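# Remove a lens's rear cap and set both down

## Task

Pull the rear cap off the lens, leave the cap resting on the table, and put the lens down on the table as well.

## Robot and tools

Robot: two six-joint arms with parallel grippers, named left_arm and right_arm. In the scene frame the origin sits at table-top height midway between the nominal bases. +x points out over the table, +z points up, and left_arm is on the +y side. These names do not match image sides. Calibrated root poses: left_arm at (-0.043, +0.308, 0) m with quat_wxyz (+1.000, 0, 0, +0.011); right_arm at (+0.044, -0.310, 0) m with quat_wxyz (+1.000, 0, 0, +0.003). A camera stand is fixed to the floor behind the arms. A loose object may occasionally get a brief shove.

Frames in results: end_effector_position (metres) and end_effector_quat_wxyz, along with velocities, targets and wrist-camera poses, are given in each arm's own base frame. Fixed cameras and the table use the scene frame. The printed hand pose can be off by a few centimetres, more at long reach. end_effector_position is the pinch point between the pads, roughly 1 cm behind the fingertips. The fingers point along the gripper's +z and open along its y.

Row layout, used by every motion tool: one flat list of 14 numbers covering both arms, even when only one arm moves. The order is left_arm waist, shoulder, elbow, wrist pitch, wrist yaw, wrist roll, opening, then the same seven for right_arm. The joint numbers are absolute target angles in radians, not offsets. Ranges: waist -2.880..2.880, shoulder 0.000..3.142, elbow 0.000..3.019, wrist pitch -1.693..1.571, wrist yaw -1.571..1.571, wrist roll -2.094..2.094. Wrist yaw has its sign flipped relative to the URDF, both in commands and in results. A call is rejected if a target goes more than 0.084 rad beyond a range end and also lies further out than the current angle. A real end may differ by up to 0.084 rad, and 'joint sent to its limit' reports a clamp. Opening runs from -1 (shut) to +1 (fully open, 0.094 m pad gap). It is a target on the grip_measured scale. To keep one gripper unchanged, repeat its present command; a 0 is a real command.

Tools:
- execute_actions(actions, cameras): actions is a list of actions. Each action is a table of up to 15 rows, and each row lasts one 1/30 s step. A shorter table repeats its last row until all 15 steps are filled. An empty list only returns the state and images. cameras picks which views to return: null, omitted or ["all"] gives all of them, [] gives none.
- move(target, speed, blend, opening_speed, blocking, cameras): target is one 14-number row, or a list of up to 15 rows, all absolute. The joints travel together along smooth paths. There is no collision avoidance.
  - speed is the top speed in rad/s of the joint with the furthest to go: 0.01..12.57, default 0.5. Give one number, or one per target.
  - blend, in rad, rounds the corners between listed targets.
  - opening_speed is the rate of change in opening units per second, at least 0.2. Use it for a gentle close.
  - blocking=false returns after about 0.5 s while the motion continues, and a new move takes over from it.
  - The whole path is capped at 10 s and no path is shorter than 0.5 s.
  - The result adds a 'move:' line: done, off_target (at rest but a joint is more than 0.035 rad from its target), moving, held or fault, with limits=held if steps were withheld.
- wait(seconds 0..10, cameras): lets time pass while holding the last commands. It returns early if a running move finishes.
- stop(cameras): brakes a running move to rest.
- zoom_image(camera, region): camera is one of cam_high, cam_low, cam_left_wrist or cam_right_wrist. region is [x0, y0, x1, y1] in pixels of that camera's latest image, at most 504 by 504. All cameras give 896x504 images.
- read_manual(section): returns licence texts only.
- finished_scene(scene): ends scene 1 or 2 for good. Call it only once the cap and lens both rest on the table without the robot holding them.

Result lines:
- Joint positions and Joint velocities: one block per arm, six joints followed by the pad gap.
- Joint targets: the angles currently being driven toward. Resend these to hold a joint still.
- Tool commands: the current gripper commands.
- grip_measured: the finger opening. With nothing held it may read up to about 2.7 mm wide. On a held part it reads a little narrower than the part.
- Joint torques: include gravity load and use a per-arm offset. Numbers 3 and 4 wrap at ±28 N m.
- 'joint command not followed': the clearance check altered the targets. That check does not keep the two grippers apart.
- MOTOR HOT and OVER-TEMPERATURE FAULT: at 100 °C the arm goes limp and drops, for 30-60 s or more.
- Scene clock: time since the first robot call.

Motion caveats: each step's target stays within a fixed lead of the measured angle. If a row would move the gripper more than 110 mm, that arm's targets are scaled back. Far goals therefore need several actions or a move. Very small turns may not start.

Gripping: pressing at force starts about 0.05 below the touch reading, or 0.11 or more for small or round parts. Each pad squeezes with roughly 50-64 N. To release, command well above grip_measured.

Avoid:
- dropping parts or releasing them while they are still moving;
- fast impacts and hard presses, especially between the two arms, or one gripper closing on the other's fingers;
- hitting fixed or heavy things;
- anything falling off the table or being left off it;
- long stretched-out holds or pushing toward unreachable poses, which heat the motors.

Faster, smoother solutions that use less effort are better.

Each tool is called after "Request:" by a JSON object that holds its "api" and its "payload", one argument or row to a line.

## Session

Request:
{"api": "execute_actions", "payload": {
  "actions": []
}}

Scene clock: 0.00 s.
left_arm: end_effector_position=(+0.2610, -0.3546, +0.2430) grip_measured=+1.000 end_effector_quat_wxyz=(-0.027, -0.474, +0.877, +0.075) | right_arm: end_effector_position=(+0.2120, +0.0960, +0.1624) grip_measured=+1.000 end_effector_quat_wxyz=(+0.233, +0.149, +0.955, +0.112)
Joint positions: left_arm=[-0.923 1.592 1.54 -1.676 -0.031 -1.912 0.094] | right_arm=[0.506 0.527 0.522 -1.052 -0.105 0.787 0.094]
Joint velocities: within noise
Joint torques (N m): no reading
Heat: left arm: hottest wrist roll 31 °C; right arm: hottest elbow 37 °C.
Joint targets: left_arm=[-0.923 1.593 1.564 -1.676 -0.031 -1.912] | right_arm=[0.506 0.528 0.554 -1.049 -0.105 0.787]
Tool commands: left_gripper/opening=+1.0 right_gripper/opening=+1.0

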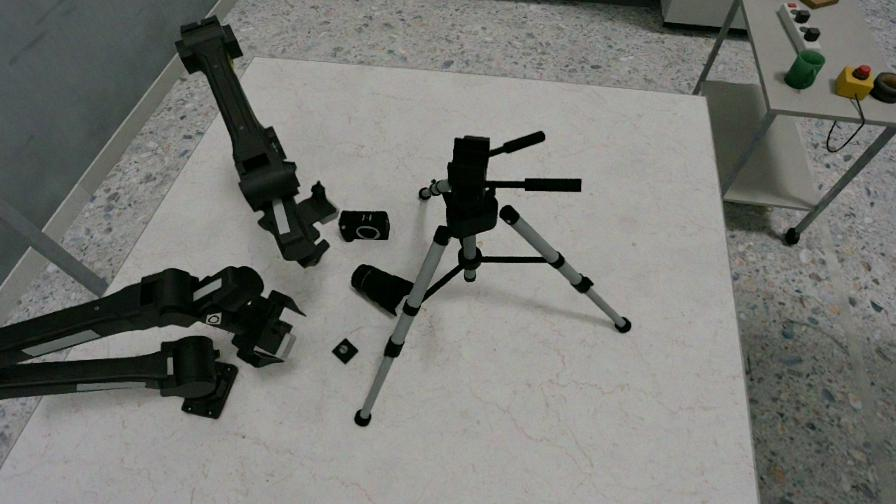

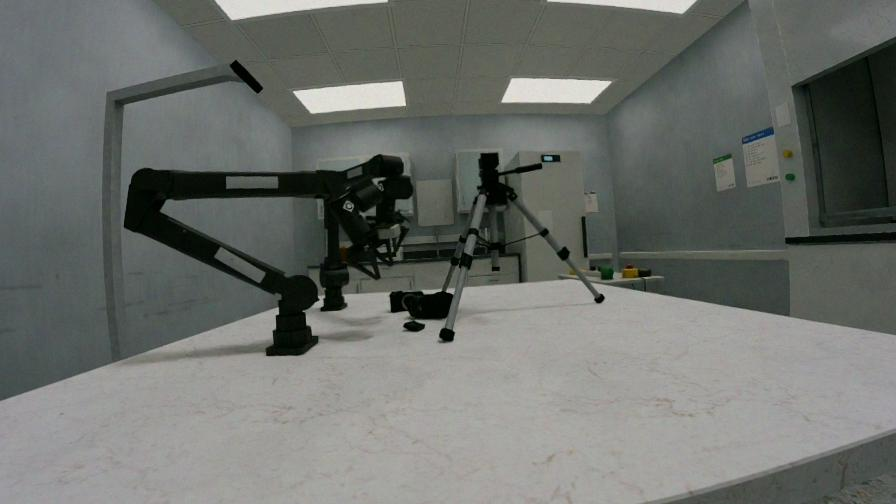

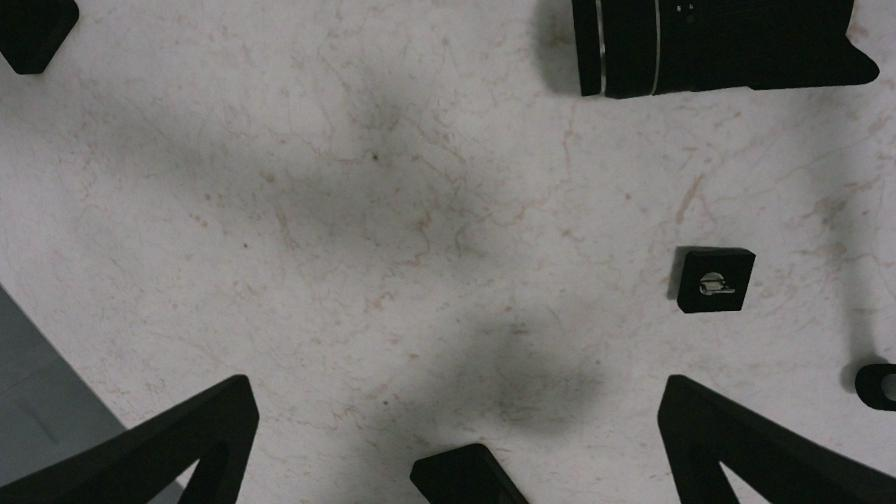

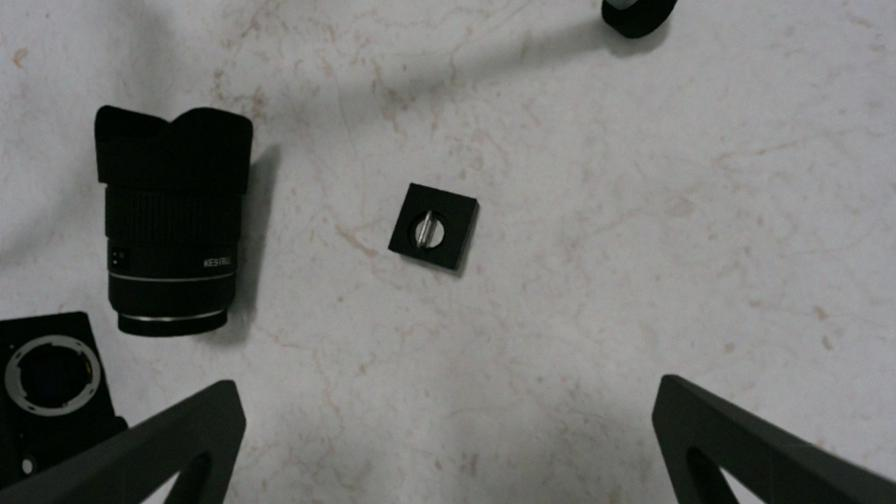

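Request:
{"api": "zoom_image", "payload": {
  "camera": "cam_right_wrist",
  "region": [60, 80, 300, 360]
}}

Request:
{"api": "zoom_image", "payload": {
  "camera": "cam_high",
  "region": [310, 180, 450, 380]
}}

Request:
{"api": "zoom_image", "payload": {
  "camera": "cam_left_wrist",
  "region": [540, 0, 896, 200]
}}

Scaled by 1.800.

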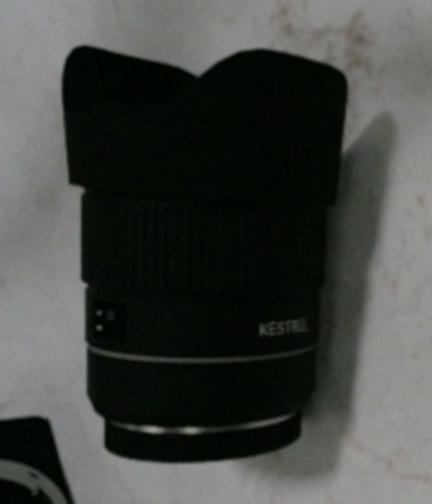

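Scaled by 2.520.

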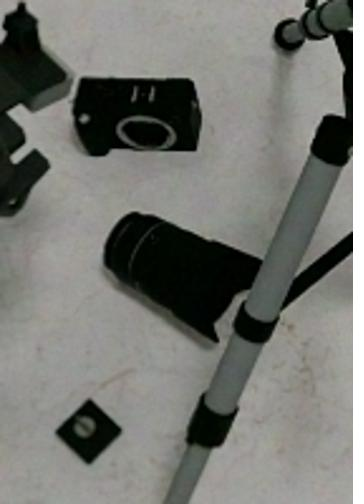

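Scaled by 1.416.

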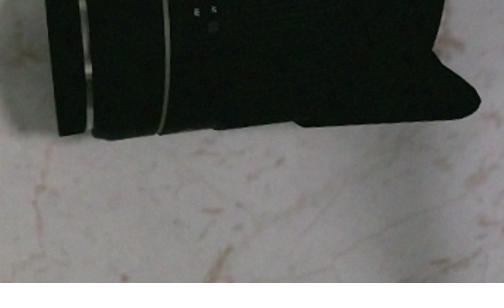

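Request:
{"api": "move", "payload": {
  "target": [
    [-1.404,1.014,0.162,0.852,1.05,0,1,0.506,0.528,0.554,-1.049,-0.105,0.787,1],
    [-1.404,1.014,0.162,0.852,1.05,0,1,0.756,1.458,1.283,-1.395,0,1.10,1]
  ],
  "speed": 1.0
}}

Scene clock: 214.67 s.
left_arm: end_effector_position=(+0.1996, -0.2621, +0.1962) grip_measured=+1.000 end_effector_quat_wxyz=(+0.693, +0.127, +0.700, -0.117) | right_arm: end_effector_position=(+0.2956, +0.2754, +0.1729) grip_measured=+1.000 end_effector_quat_wxyz=(-0.017, +0.168, +0.985, -0.026)
Joint positions: left_arm=[-1.393 1.022 0.164 0.834 1.046 -0.008 0.094] | right_arm=[0.753 1.464 1.216 -1.384 -0.003 1.09 0.094]
Joint velocities: within noise
Joint torques (N m): left_arm=[-2.02 -3.6 6.57 2.65 0.33 0.1] | right_arm=[0.73 -12.63 12.9 -0.25 0.1 0.15]
Heat: left arm: hottest elbow 38 °C; right arm: hottest elbow 47 °C.
Joint targets: left_arm=[-1.404 1.014 0.162 0.852 1.050 0.000] | right_arm=[0.756 1.458 1.283 -1.395 0.000 1.100]
move: off_target (right_arm); right_arm: the elbow is farthest, 0.067 rad from its target

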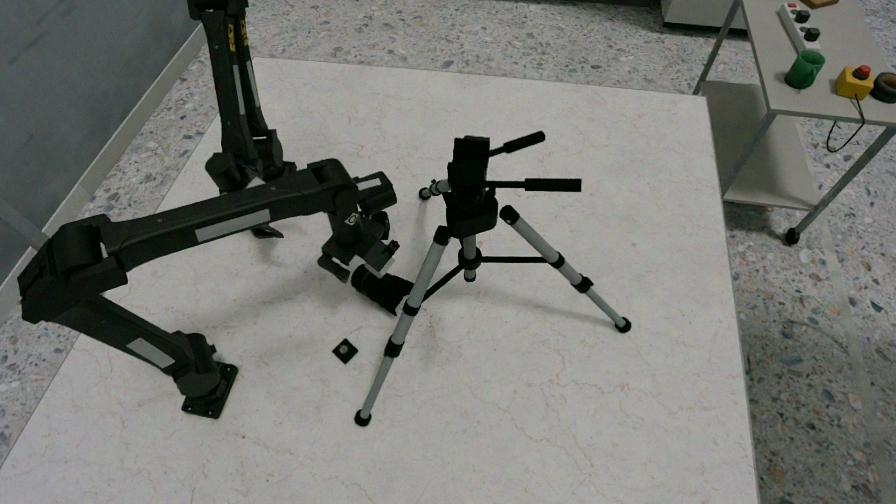

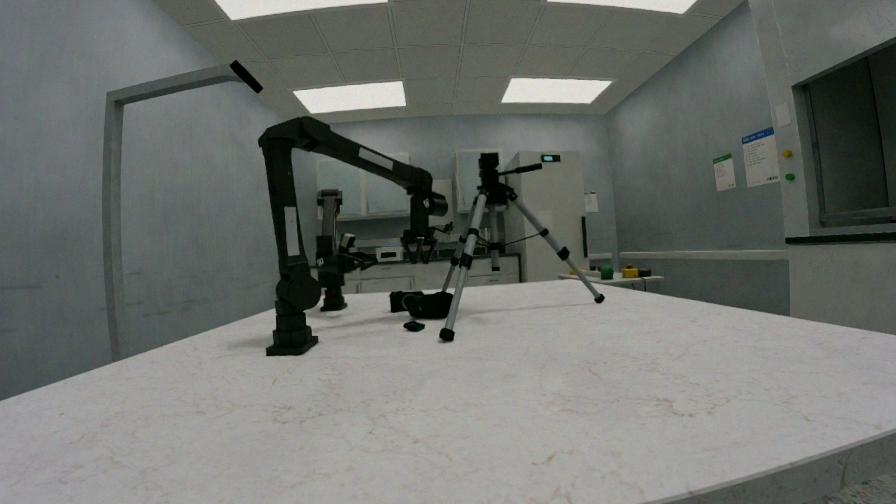

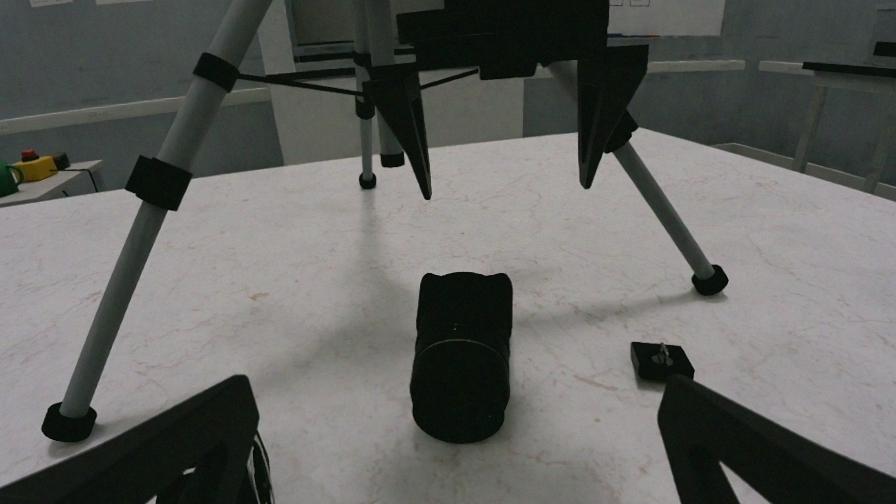

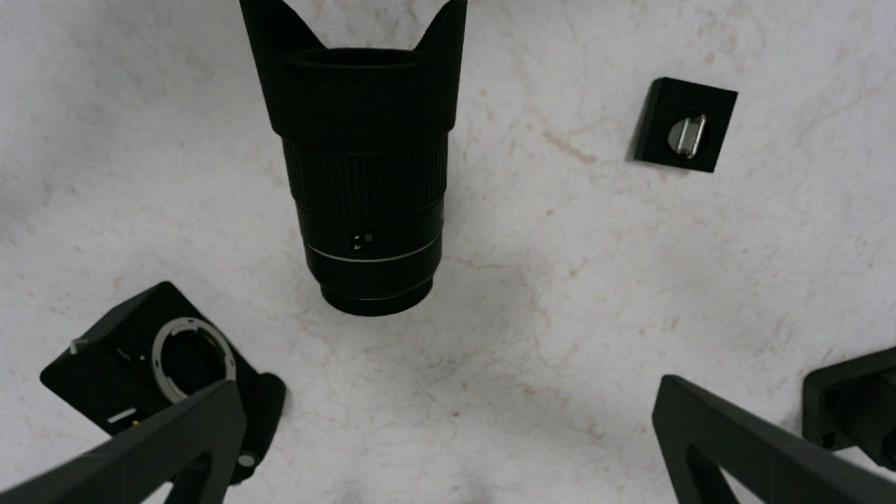

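Request:
{"api": "move", "payload": {
  "target": [-1.404,1.014,0.162,0.852,1.05,0,1,0.789,1.518,1.222,-1.215,0,1.126,1],
  "cameras": ["cam_right_wrist","cam_left_wrist"]
}}

Scene clock: 275.03 s.
left_arm: end_effector_position=(+0.1996, -0.2621, +0.1962) grip_measured=+1.000 end_effector_quat_wxyz=(+0.693, +0.127, +0.700, -0.117) | right_arm: end_effector_position=(+0.3151, +0.3130, +0.1512) grip_measured=+1.000 end_effector_quat_wxyz=(+0.013, +0.165, +0.986, +0.016)
Joint positions: left_arm=[-1.393 1.022 0.164 0.834 1.046 -0.008 0.094] | right_arm=[0.784 1.517 1.216 -1.228 -0.003 1.116 0.094]
Joint velocities: within noise
Joint torques (N m): left_arm=[-2.14 -3.55 6.57 2.61 0.35 0.1] | right_arm=[0.62 -12.45 8.44 0.75 0.12 0.11]
Heat: left arm: hottest elbow 36 °C; right arm: hottest elbow 54 °C.
Joint targets: left_arm=[-1.404 1.014 0.162 0.852 1.050 0.000] | right_arm=[0.789 1.518 1.222 -1.215 0.000 1.126]
move: done
Images, in order (width x height): cam_left_wrist 896x504, cam_right_wrist 896x504.

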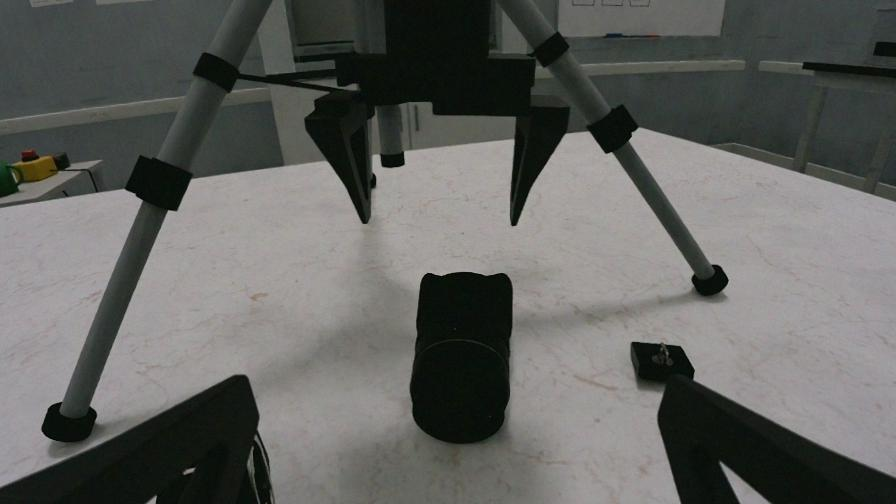

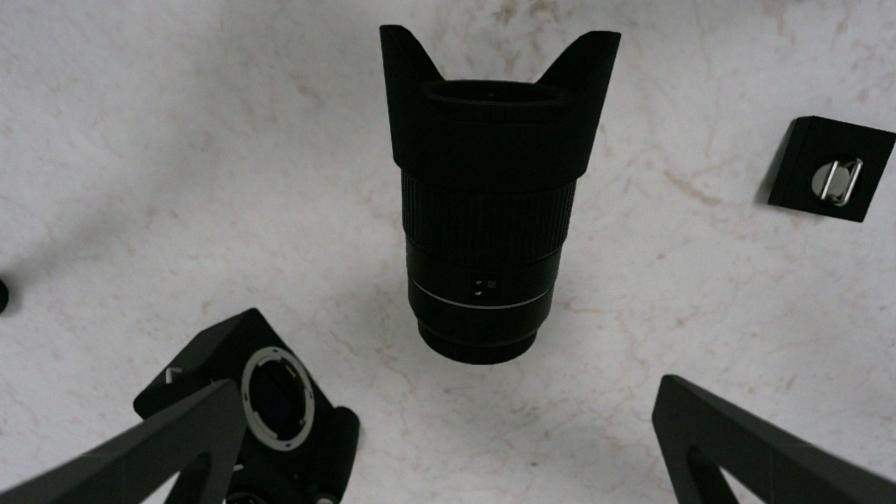

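Request:
{"api": "move", "payload": {
  "target": [-1.404,1.014,0.162,0.852,1.05,0,1,0.798,1.634,1.03,-0.967,0,1.137,1],
  "cameras": ["cam_right_wrist","cam_left_wrist"]
}}

Scene clock: 302.67 s.
left_arm: end_effector_position=(+0.1997, -0.2621, +0.1962) grip_measured=+1.000 end_effector_quat_wxyz=(+0.693, +0.127, +0.700, -0.117) | right_arm: end_effector_position=(+0.3005, +0.3026, +0.0379) grip_measured=+1.000 end_effector_quat_wxyz=(-0.003, +0.167, +0.986, -0.007)
Joint positions: left_arm=[-1.393 1.022 0.164 0.834 1.047 -0.008 0.094] | right_arm=[0.791 1.641 1.035 -0.98 -0.003 1.127 0.094]
Joint velocities: within noise
Joint torques (N m): left_arm=[-2.26 -3.43 6.54 2.59 0.34 0.08] | right_arm=[0.5 -13.92 6.71 0.5 0.11 0.12]
Heat: left arm: hottest elbow 36 °C; right arm: hottest elbow 50 °C.
Joint targets: left_arm=[-1.404 1.014 0.162 0.852 1.050 0.000] | right_arm=[0.798 1.634 1.030 -0.967 0.000 1.137]
move: done
Images, in order (width x height): cam_left_wrist 896x504, cam_right_wrist 896x504.

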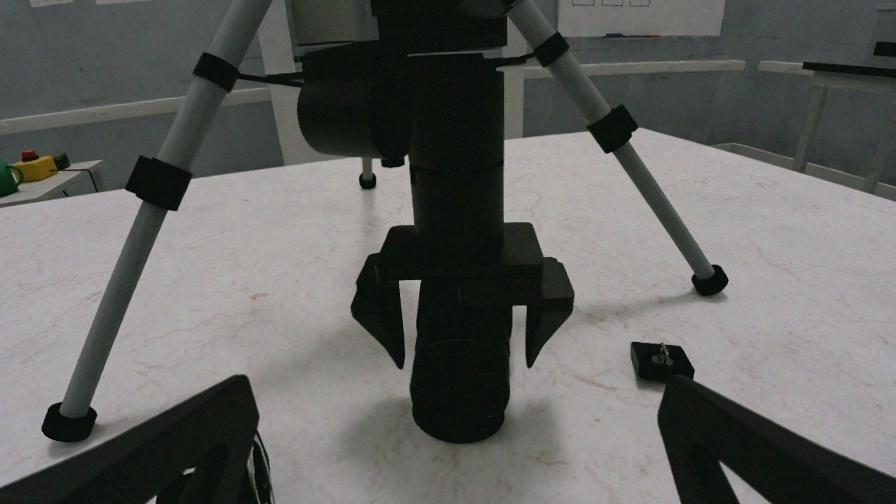

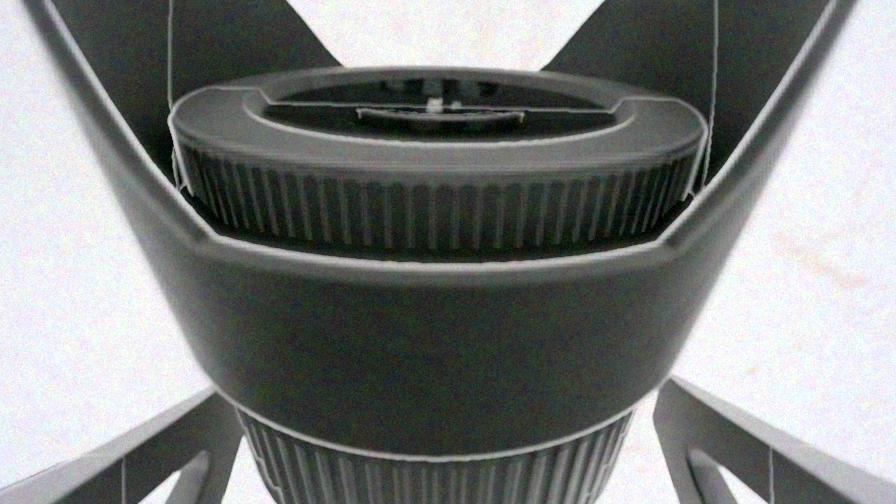

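Request:
{"api": "move", "payload": {
  "target": [
    [-1.404,1.014,0.162,0.852,1.05,0,1,0.798,1.638,1.012,-0.955,0,1.137,1],
    [-1.404,1.014,0.162,0.852,1.05,0,1,0.798,1.638,1.012,-0.955,0,1.137,0.2]
  ],
  "opening_speed": 0.7,
  "cameras": ["cam_right_wrist","cam_left_wrist"]
}}

Scene clock: 319.73 s.
left_arm: end_effector_position=(+0.1997, -0.2621, +0.1962) grip_measured=+1.000 end_effector_quat_wxyz=(+0.693, +0.127, +0.700, -0.117) | right_arm: end_effector_position=(+0.2990, +0.3015, +0.0340) grip_measured=+0.498 end_effector_quat_wxyz=(-0.002, +0.168, +0.986, -0.005)
Joint positions: left_arm=[-1.393 1.022 0.164 0.834 1.047 -0.008 0.094] | right_arm=[0.792 1.641 1.023 -0.963 -0.002 1.129 0.07]
Joint velocities: within noise
Joint torques (N m): left_arm=[-2.08 -3.55 6.53 2.55 0.32 0.09] | right_arm=[-0.21 -13.92 6.15 0.44 0.07 0.15]
Heat: left arm: hottest elbow 35 °C; right arm: hottest elbow 47 °C.
Joint targets: left_arm=[-1.404 1.014 0.162 0.852 1.050 0.000] | right_arm=[0.798 1.638 1.012 -0.955 0.000 1.137]
move: done
Images, in order (width x height): cam_left_wrist 896x504, cam_right_wrist 896x504.

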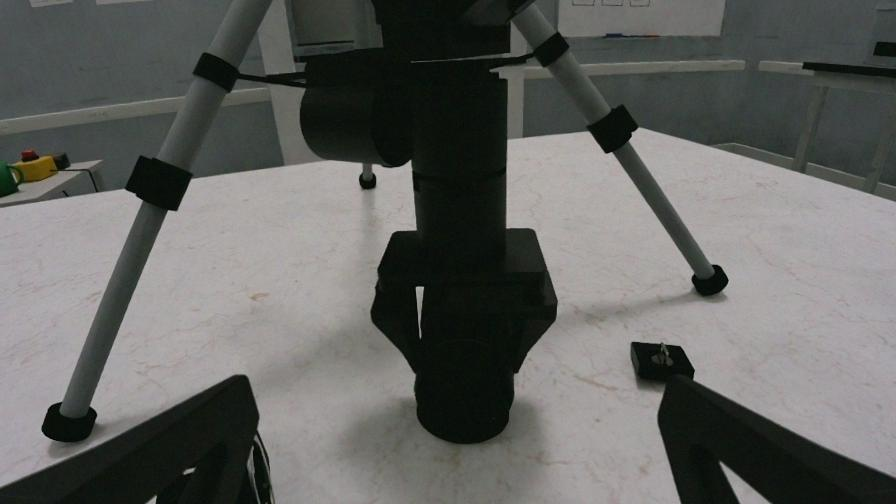

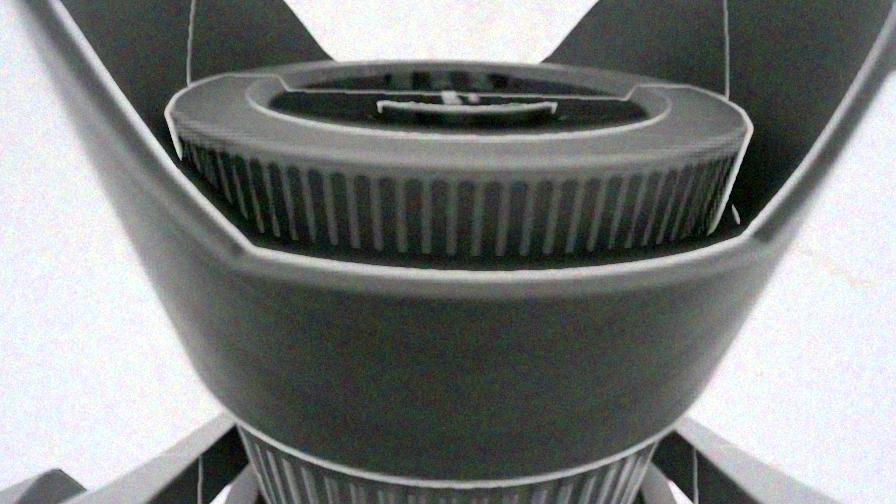

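Request:
{"api": "move", "payload": {
  "target": [-1.404,1.014,0.162,0.852,1.05,0,1,0.798,1.485,1.23,-1.304,0,1.137,0.2],
  "speed": 0.3
}}

Scene clock: 332.00 s.
left_arm: end_effector_position=(+0.1997, -0.2621, +0.1962) grip_measured=+1.000 end_effector_quat_wxyz=(+0.693, +0.127, +0.700, -0.117) | right_arm: end_effector_position=(+0.2801, +0.2824, +0.1194) grip_measured=+0.498 end_effector_quat_wxyz=(-0.031, +0.168, +0.984, -0.046)
Joint positions: left_arm=[-1.393 1.022 0.164 0.834 1.047 -0.008 0.094] | right_arm=[0.792 1.525 1.132 -1.289 -0.002 1.129 0.07]
Joint velocities: within noise
Joint torques (N m): left_arm=[-2.26 -3.6 6.56 2.62 0.33 0.09] | right_arm=[0.5 -15.5 14.72 -0.36 0.11 0.12]
Heat: left arm: hottest elbow 35 °C; right arm: hottest elbow 46 °C.
Joint targets: left_arm=[-1.404 1.014 0.162 0.852 1.050 0.000] | right_arm=[0.798 1.485 1.230 -1.304 0.000 1.137]
move: off_target (right_arm); right_arm: the elbow is farthest, 0.098 rad from its target

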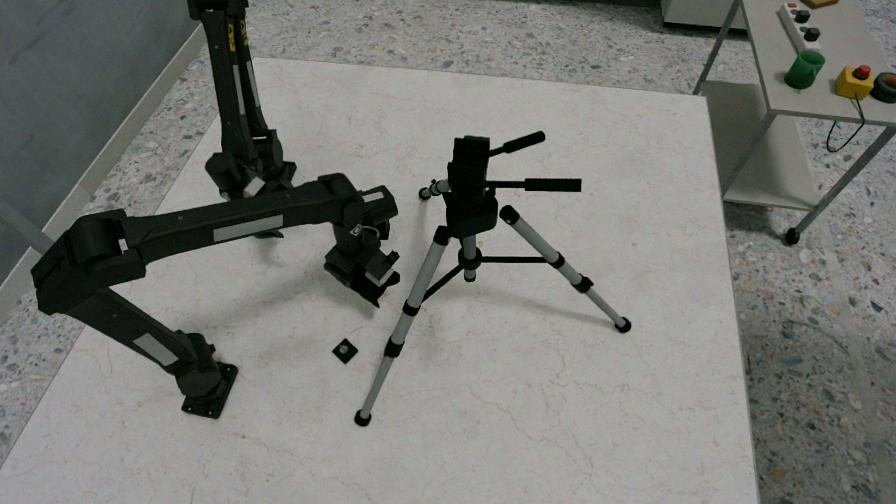

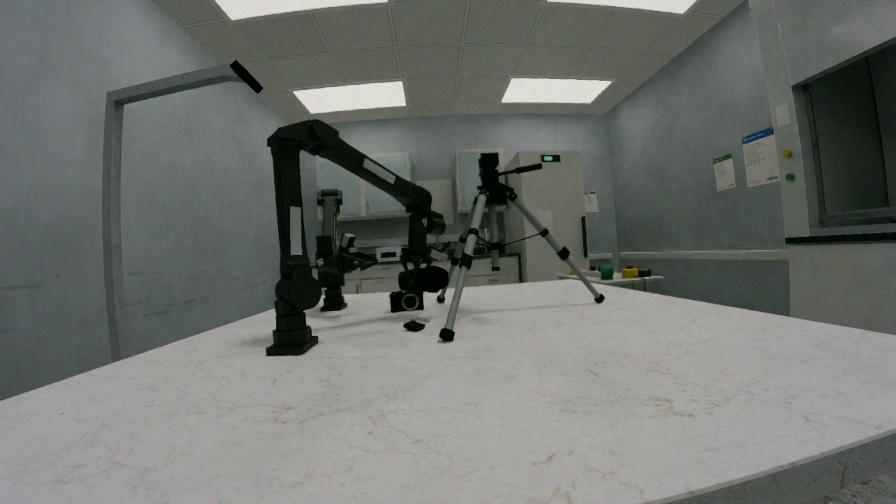

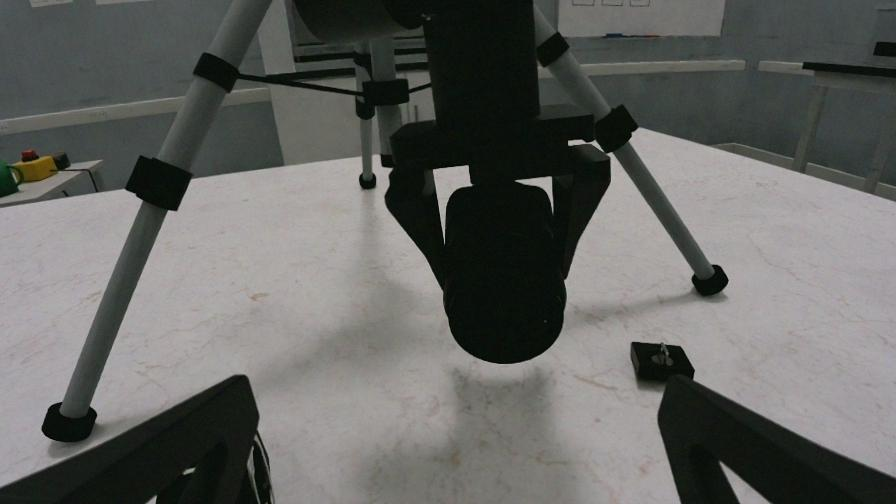

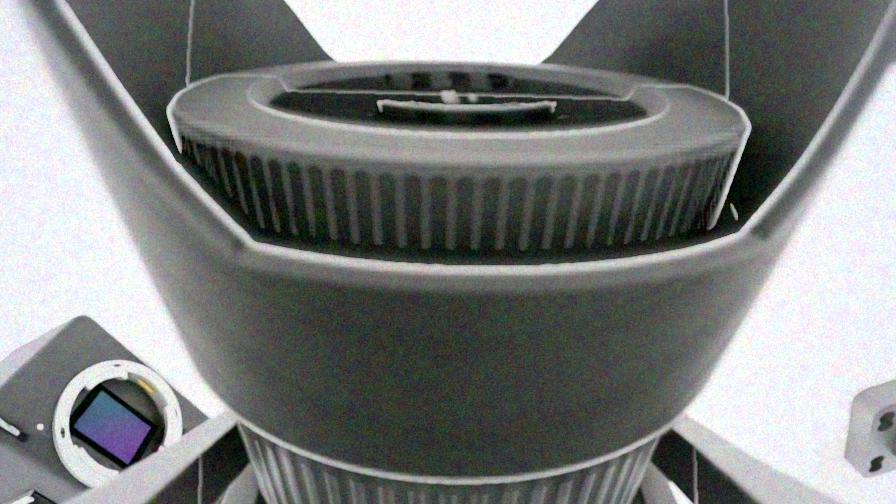

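Request:
{"api": "move", "payload": {
  "target": [-1.404,1.014,0.162,0.852,1.05,0,1,0.798,1.455,1.33,-1.31,0,1.137,0.2],
  "speed": 0.3,
  "cameras": ["cam_left_wrist"]
}}

Scene clock: 343.20 s.
left_arm: end_effector_position=(+0.1997, -0.2621, +0.1962) grip_measured=+1.000 end_effector_quat_wxyz=(+0.693, +0.127, +0.700, -0.117) | right_arm: end_effector_position=(+0.3033, +0.3059, +0.1651) grip_measured=+0.498 end_effector_quat_wxyz=(+0.002, +0.168, +0.986, +0.002)
Joint positions: left_arm=[-1.393 1.022 0.164 0.834 1.047 -0.008 0.094] | right_arm=[0.792 1.495 1.23 -1.3 -0.002 1.129 0.07]
Joint velocities: within noise
Joint torques (N m): left_arm=[-2.2 -3.25 6.61 2.59 0.32 0.08] | right_arm=[0.97 -15.62 15.38 -0.03 0.07 0.11]
Heat: left arm: hottest elbow 35 °C; right arm: hottest elbow 49 °C.
Joint targets: left_arm=[-1.404 1.014 0.162 0.852 1.050 0.000] | right_arm=[0.798 1.455 1.330 -1.310 0.000 1.137]
move: off_target (right_arm); right_arm: the elbow is farthest, 0.100 rad from its target
Images, in order (width x height): cam_left_wrist 896x504.

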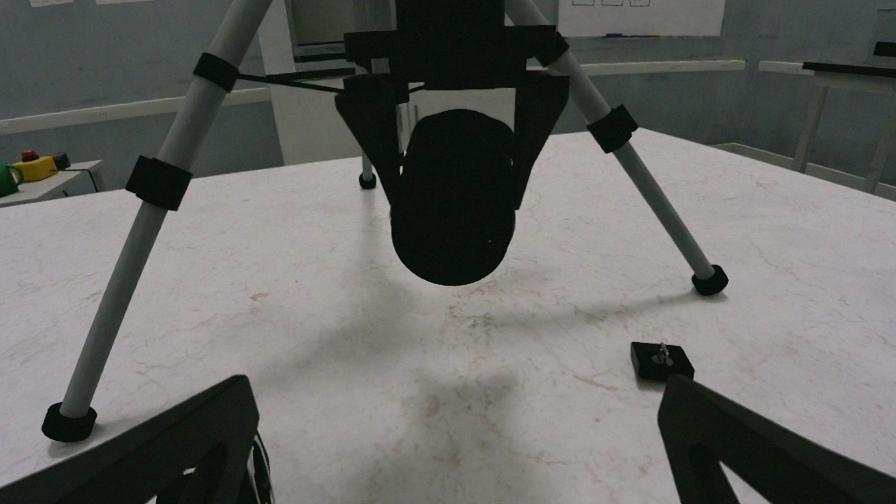

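Request:
{"api": "move", "payload": {
  "target": [-1.084,1.384,0.284,1.11,0.724,0,1,0.798,1.455,1.33,-1.310,0,1.137,0.2]
}}

Scene clock: 386.03 s.
left_arm: end_effector_position=(+0.2787, -0.2883, +0.1640) grip_measured=+1.000 end_effector_quat_wxyz=(+0.688, +0.135, +0.703, -0.122) | right_arm: end_effector_position=(+0.3033, +0.3059, +0.1651) grip_measured=+0.498 end_effector_quat_wxyz=(+0.002, +0.168, +0.986, +0.002)
Joint positions: left_arm=[-1.094 1.375 0.252 1.091 0.728 -0.007 0.094] | right_arm=[0.792 1.495 1.23 -1.3 -0.002 1.129 0.07]
Joint velocities: within noise
Joint torques (N m): left_arm=[-0.38 -5.66 7.28 2.88 -0.01 0.09] | right_arm=[0.44 -16.03 15.47 -0.01 0.06 0.11]
Heat: left arm: hottest elbow 35 °C; right arm: hottest elbow 52 °C.
Joint targets: left_arm=[-1.084 1.384 0.284 1.110 0.724 0.000] | right_arm=[0.798 1.455 1.330 -1.310 0.000 1.137]
move: off_target (right_arm); right_arm: the elbow is farthest, 0.100 rad from its target

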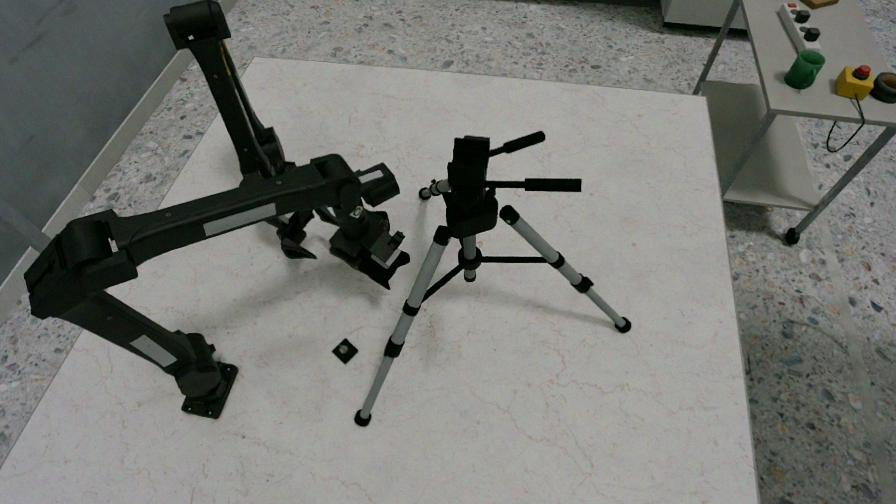

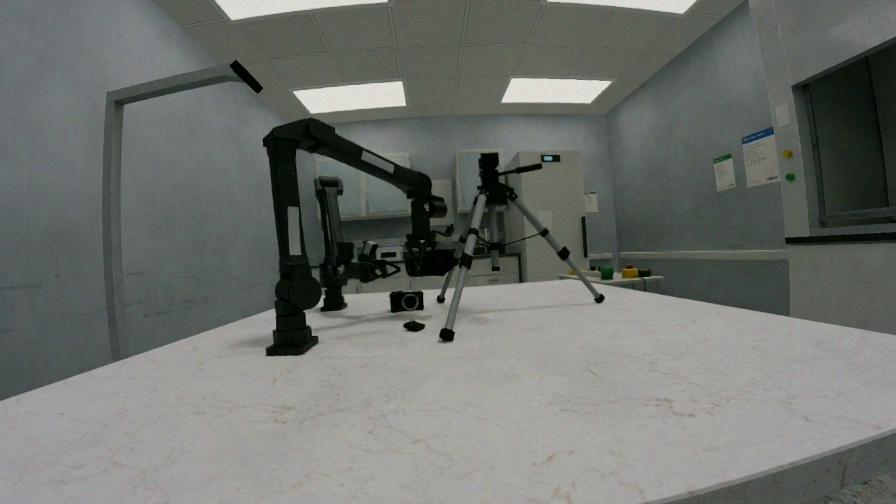

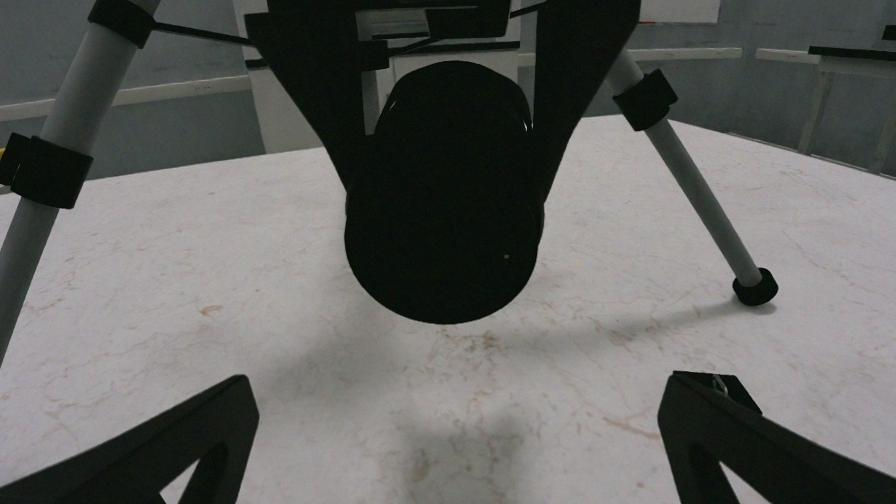

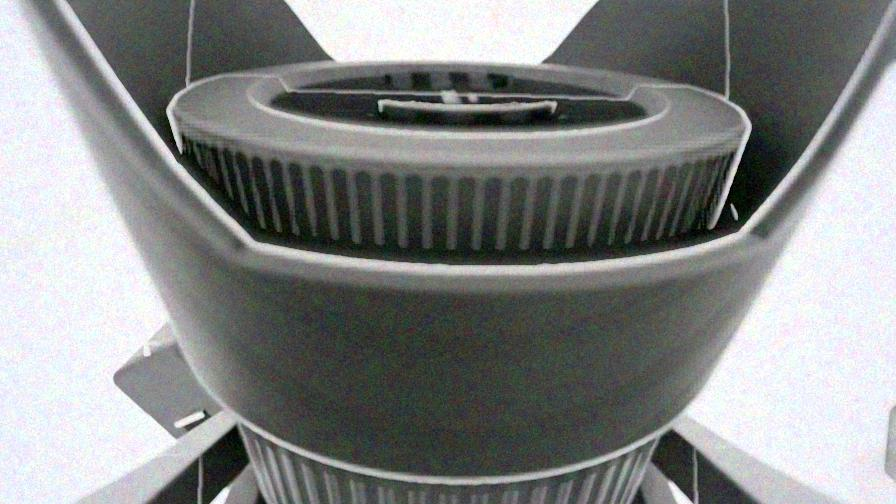

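Request:
{"api": "zoom_image", "payload": {
  "camera": "cam_left_wrist",
  "region": [320, 50, 580, 340]
}}

Request:
{"api": "zoom_image", "payload": {
  "camera": "cam_low",
  "region": [360, 220, 470, 320]
}}

Scaled by 1.738.

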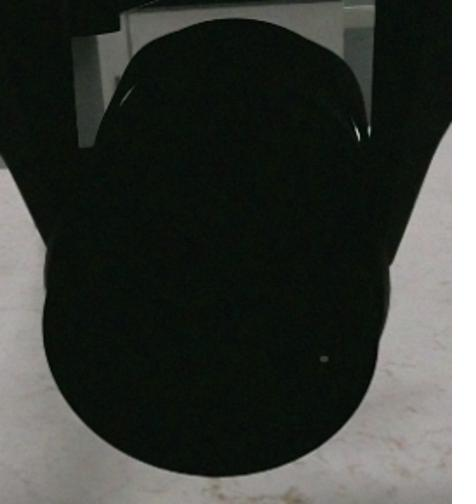

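Scaled by 4.582.

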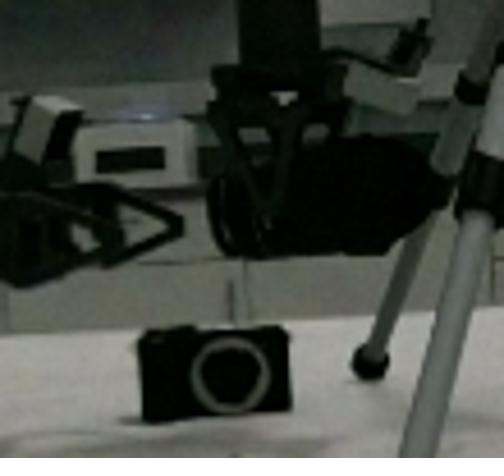

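Request:
{"api": "move", "payload": {
  "target": [-1.001,1.402,0.344,1.10,0.653,0,1,0.798,1.455,1.33,-1.310,0,1.137,0.2],
  "speed": 0.3,
  "cameras": ["cam_low","cam_left_wrist","cam_high"]
}}

Request:
{"api": "zoom_image", "payload": {
  "camera": "cam_low",
  "region": [360, 220, 470, 320]
}}

Request:
{"api": "zoom_image", "payload": {
  "camera": "cam_high",
  "region": [270, 170, 430, 310]
}}

Scene clock: 451.23 s.
left_arm: end_effector_position=(+0.3090, -0.2937, +0.1813) grip_measured=+1.000 end_effector_quat_wxyz=(+0.699, +0.118, +0.693, -0.130) | right_arm: end_effector_position=(+0.3033, +0.3059, +0.1651) grip_measured=+0.498 end_effector_quat_wxyz=(+0.002, +0.168, +0.986, +0.002)
Joint positions: left_arm=[-1.011 1.39 0.311 1.092 0.657 -0.007 0.094] | right_arm=[0.792 1.495 1.23 -1.3 -0.002 1.129 0.07]
Joint velocities: within noise
Joint torques (N m): left_arm=[-0.44 -6.18 7.58 2.36 -0.02 0.08] | right_arm=[0.5 -16.15 15.41 0.13 0.01 0.12]
Heat: left arm: hottest elbow 37 °C; right arm: hottest elbow 56 °C.
Joint targets: left_arm=[-1.001 1.402 0.344 1.100 0.653 0.000] | right_arm=[0.798 1.455 1.330 -1.310 0.000 1.137]
move: off_target (right_arm); right_arm: the elbow is farthest, 0.100 rad from its target
Images, in order (width x height): cam_high 896x504, cam_low 896x504, cam_left_wrist 896x504.

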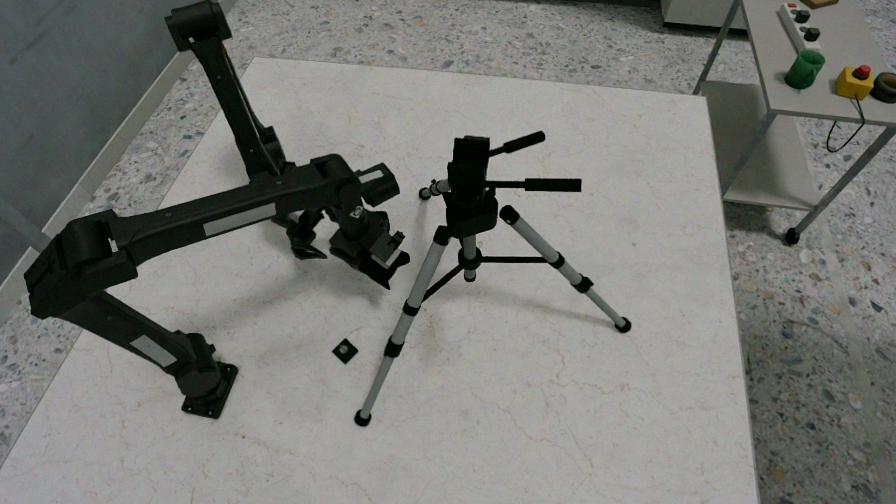

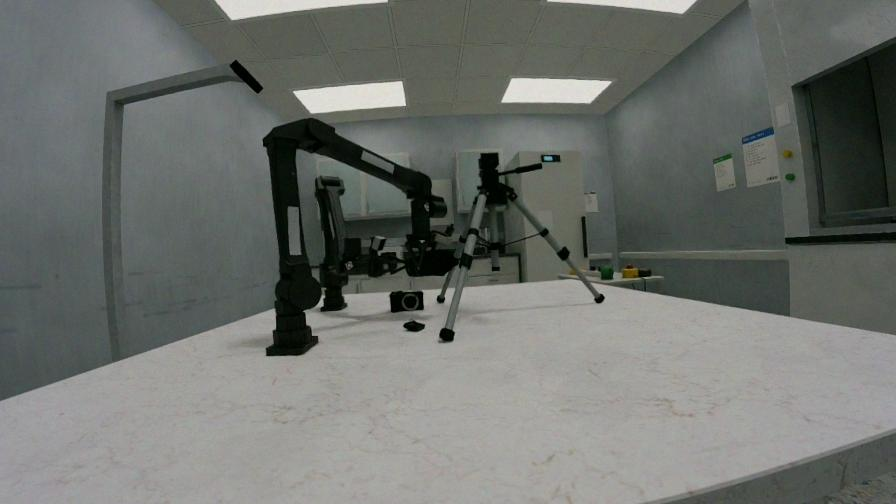

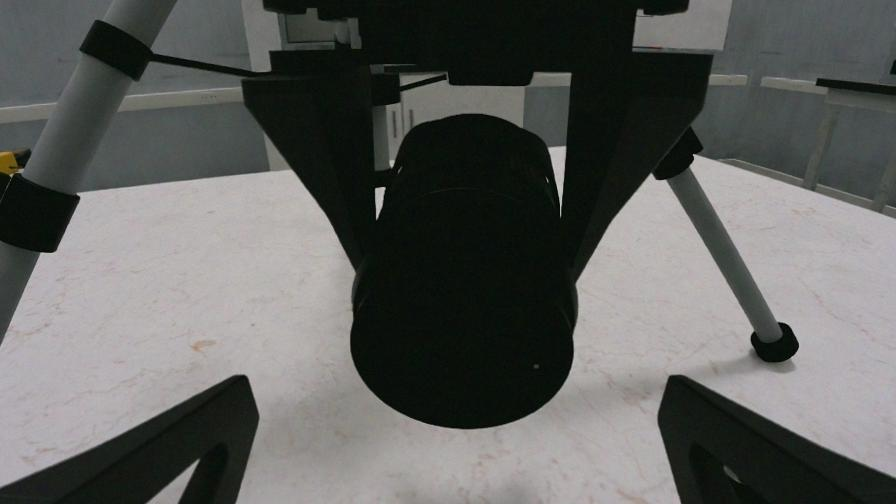

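Scaled by 4.582.

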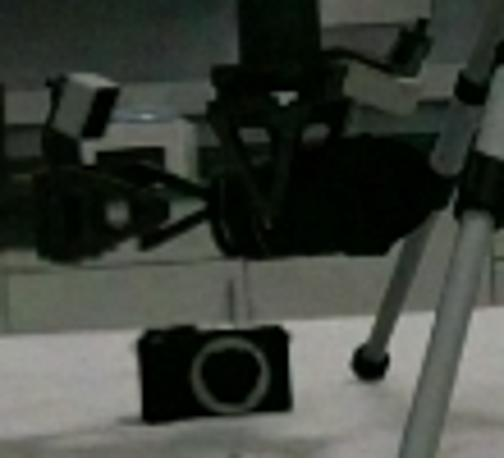

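Scaled by 3.150.

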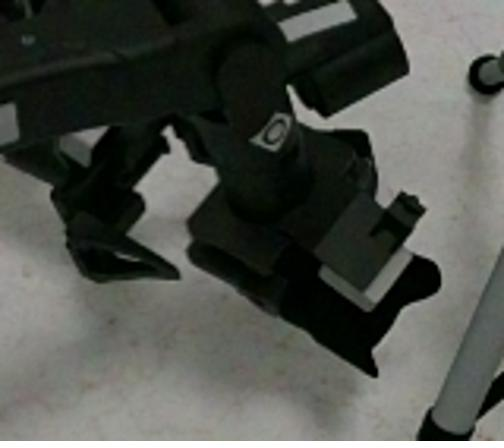

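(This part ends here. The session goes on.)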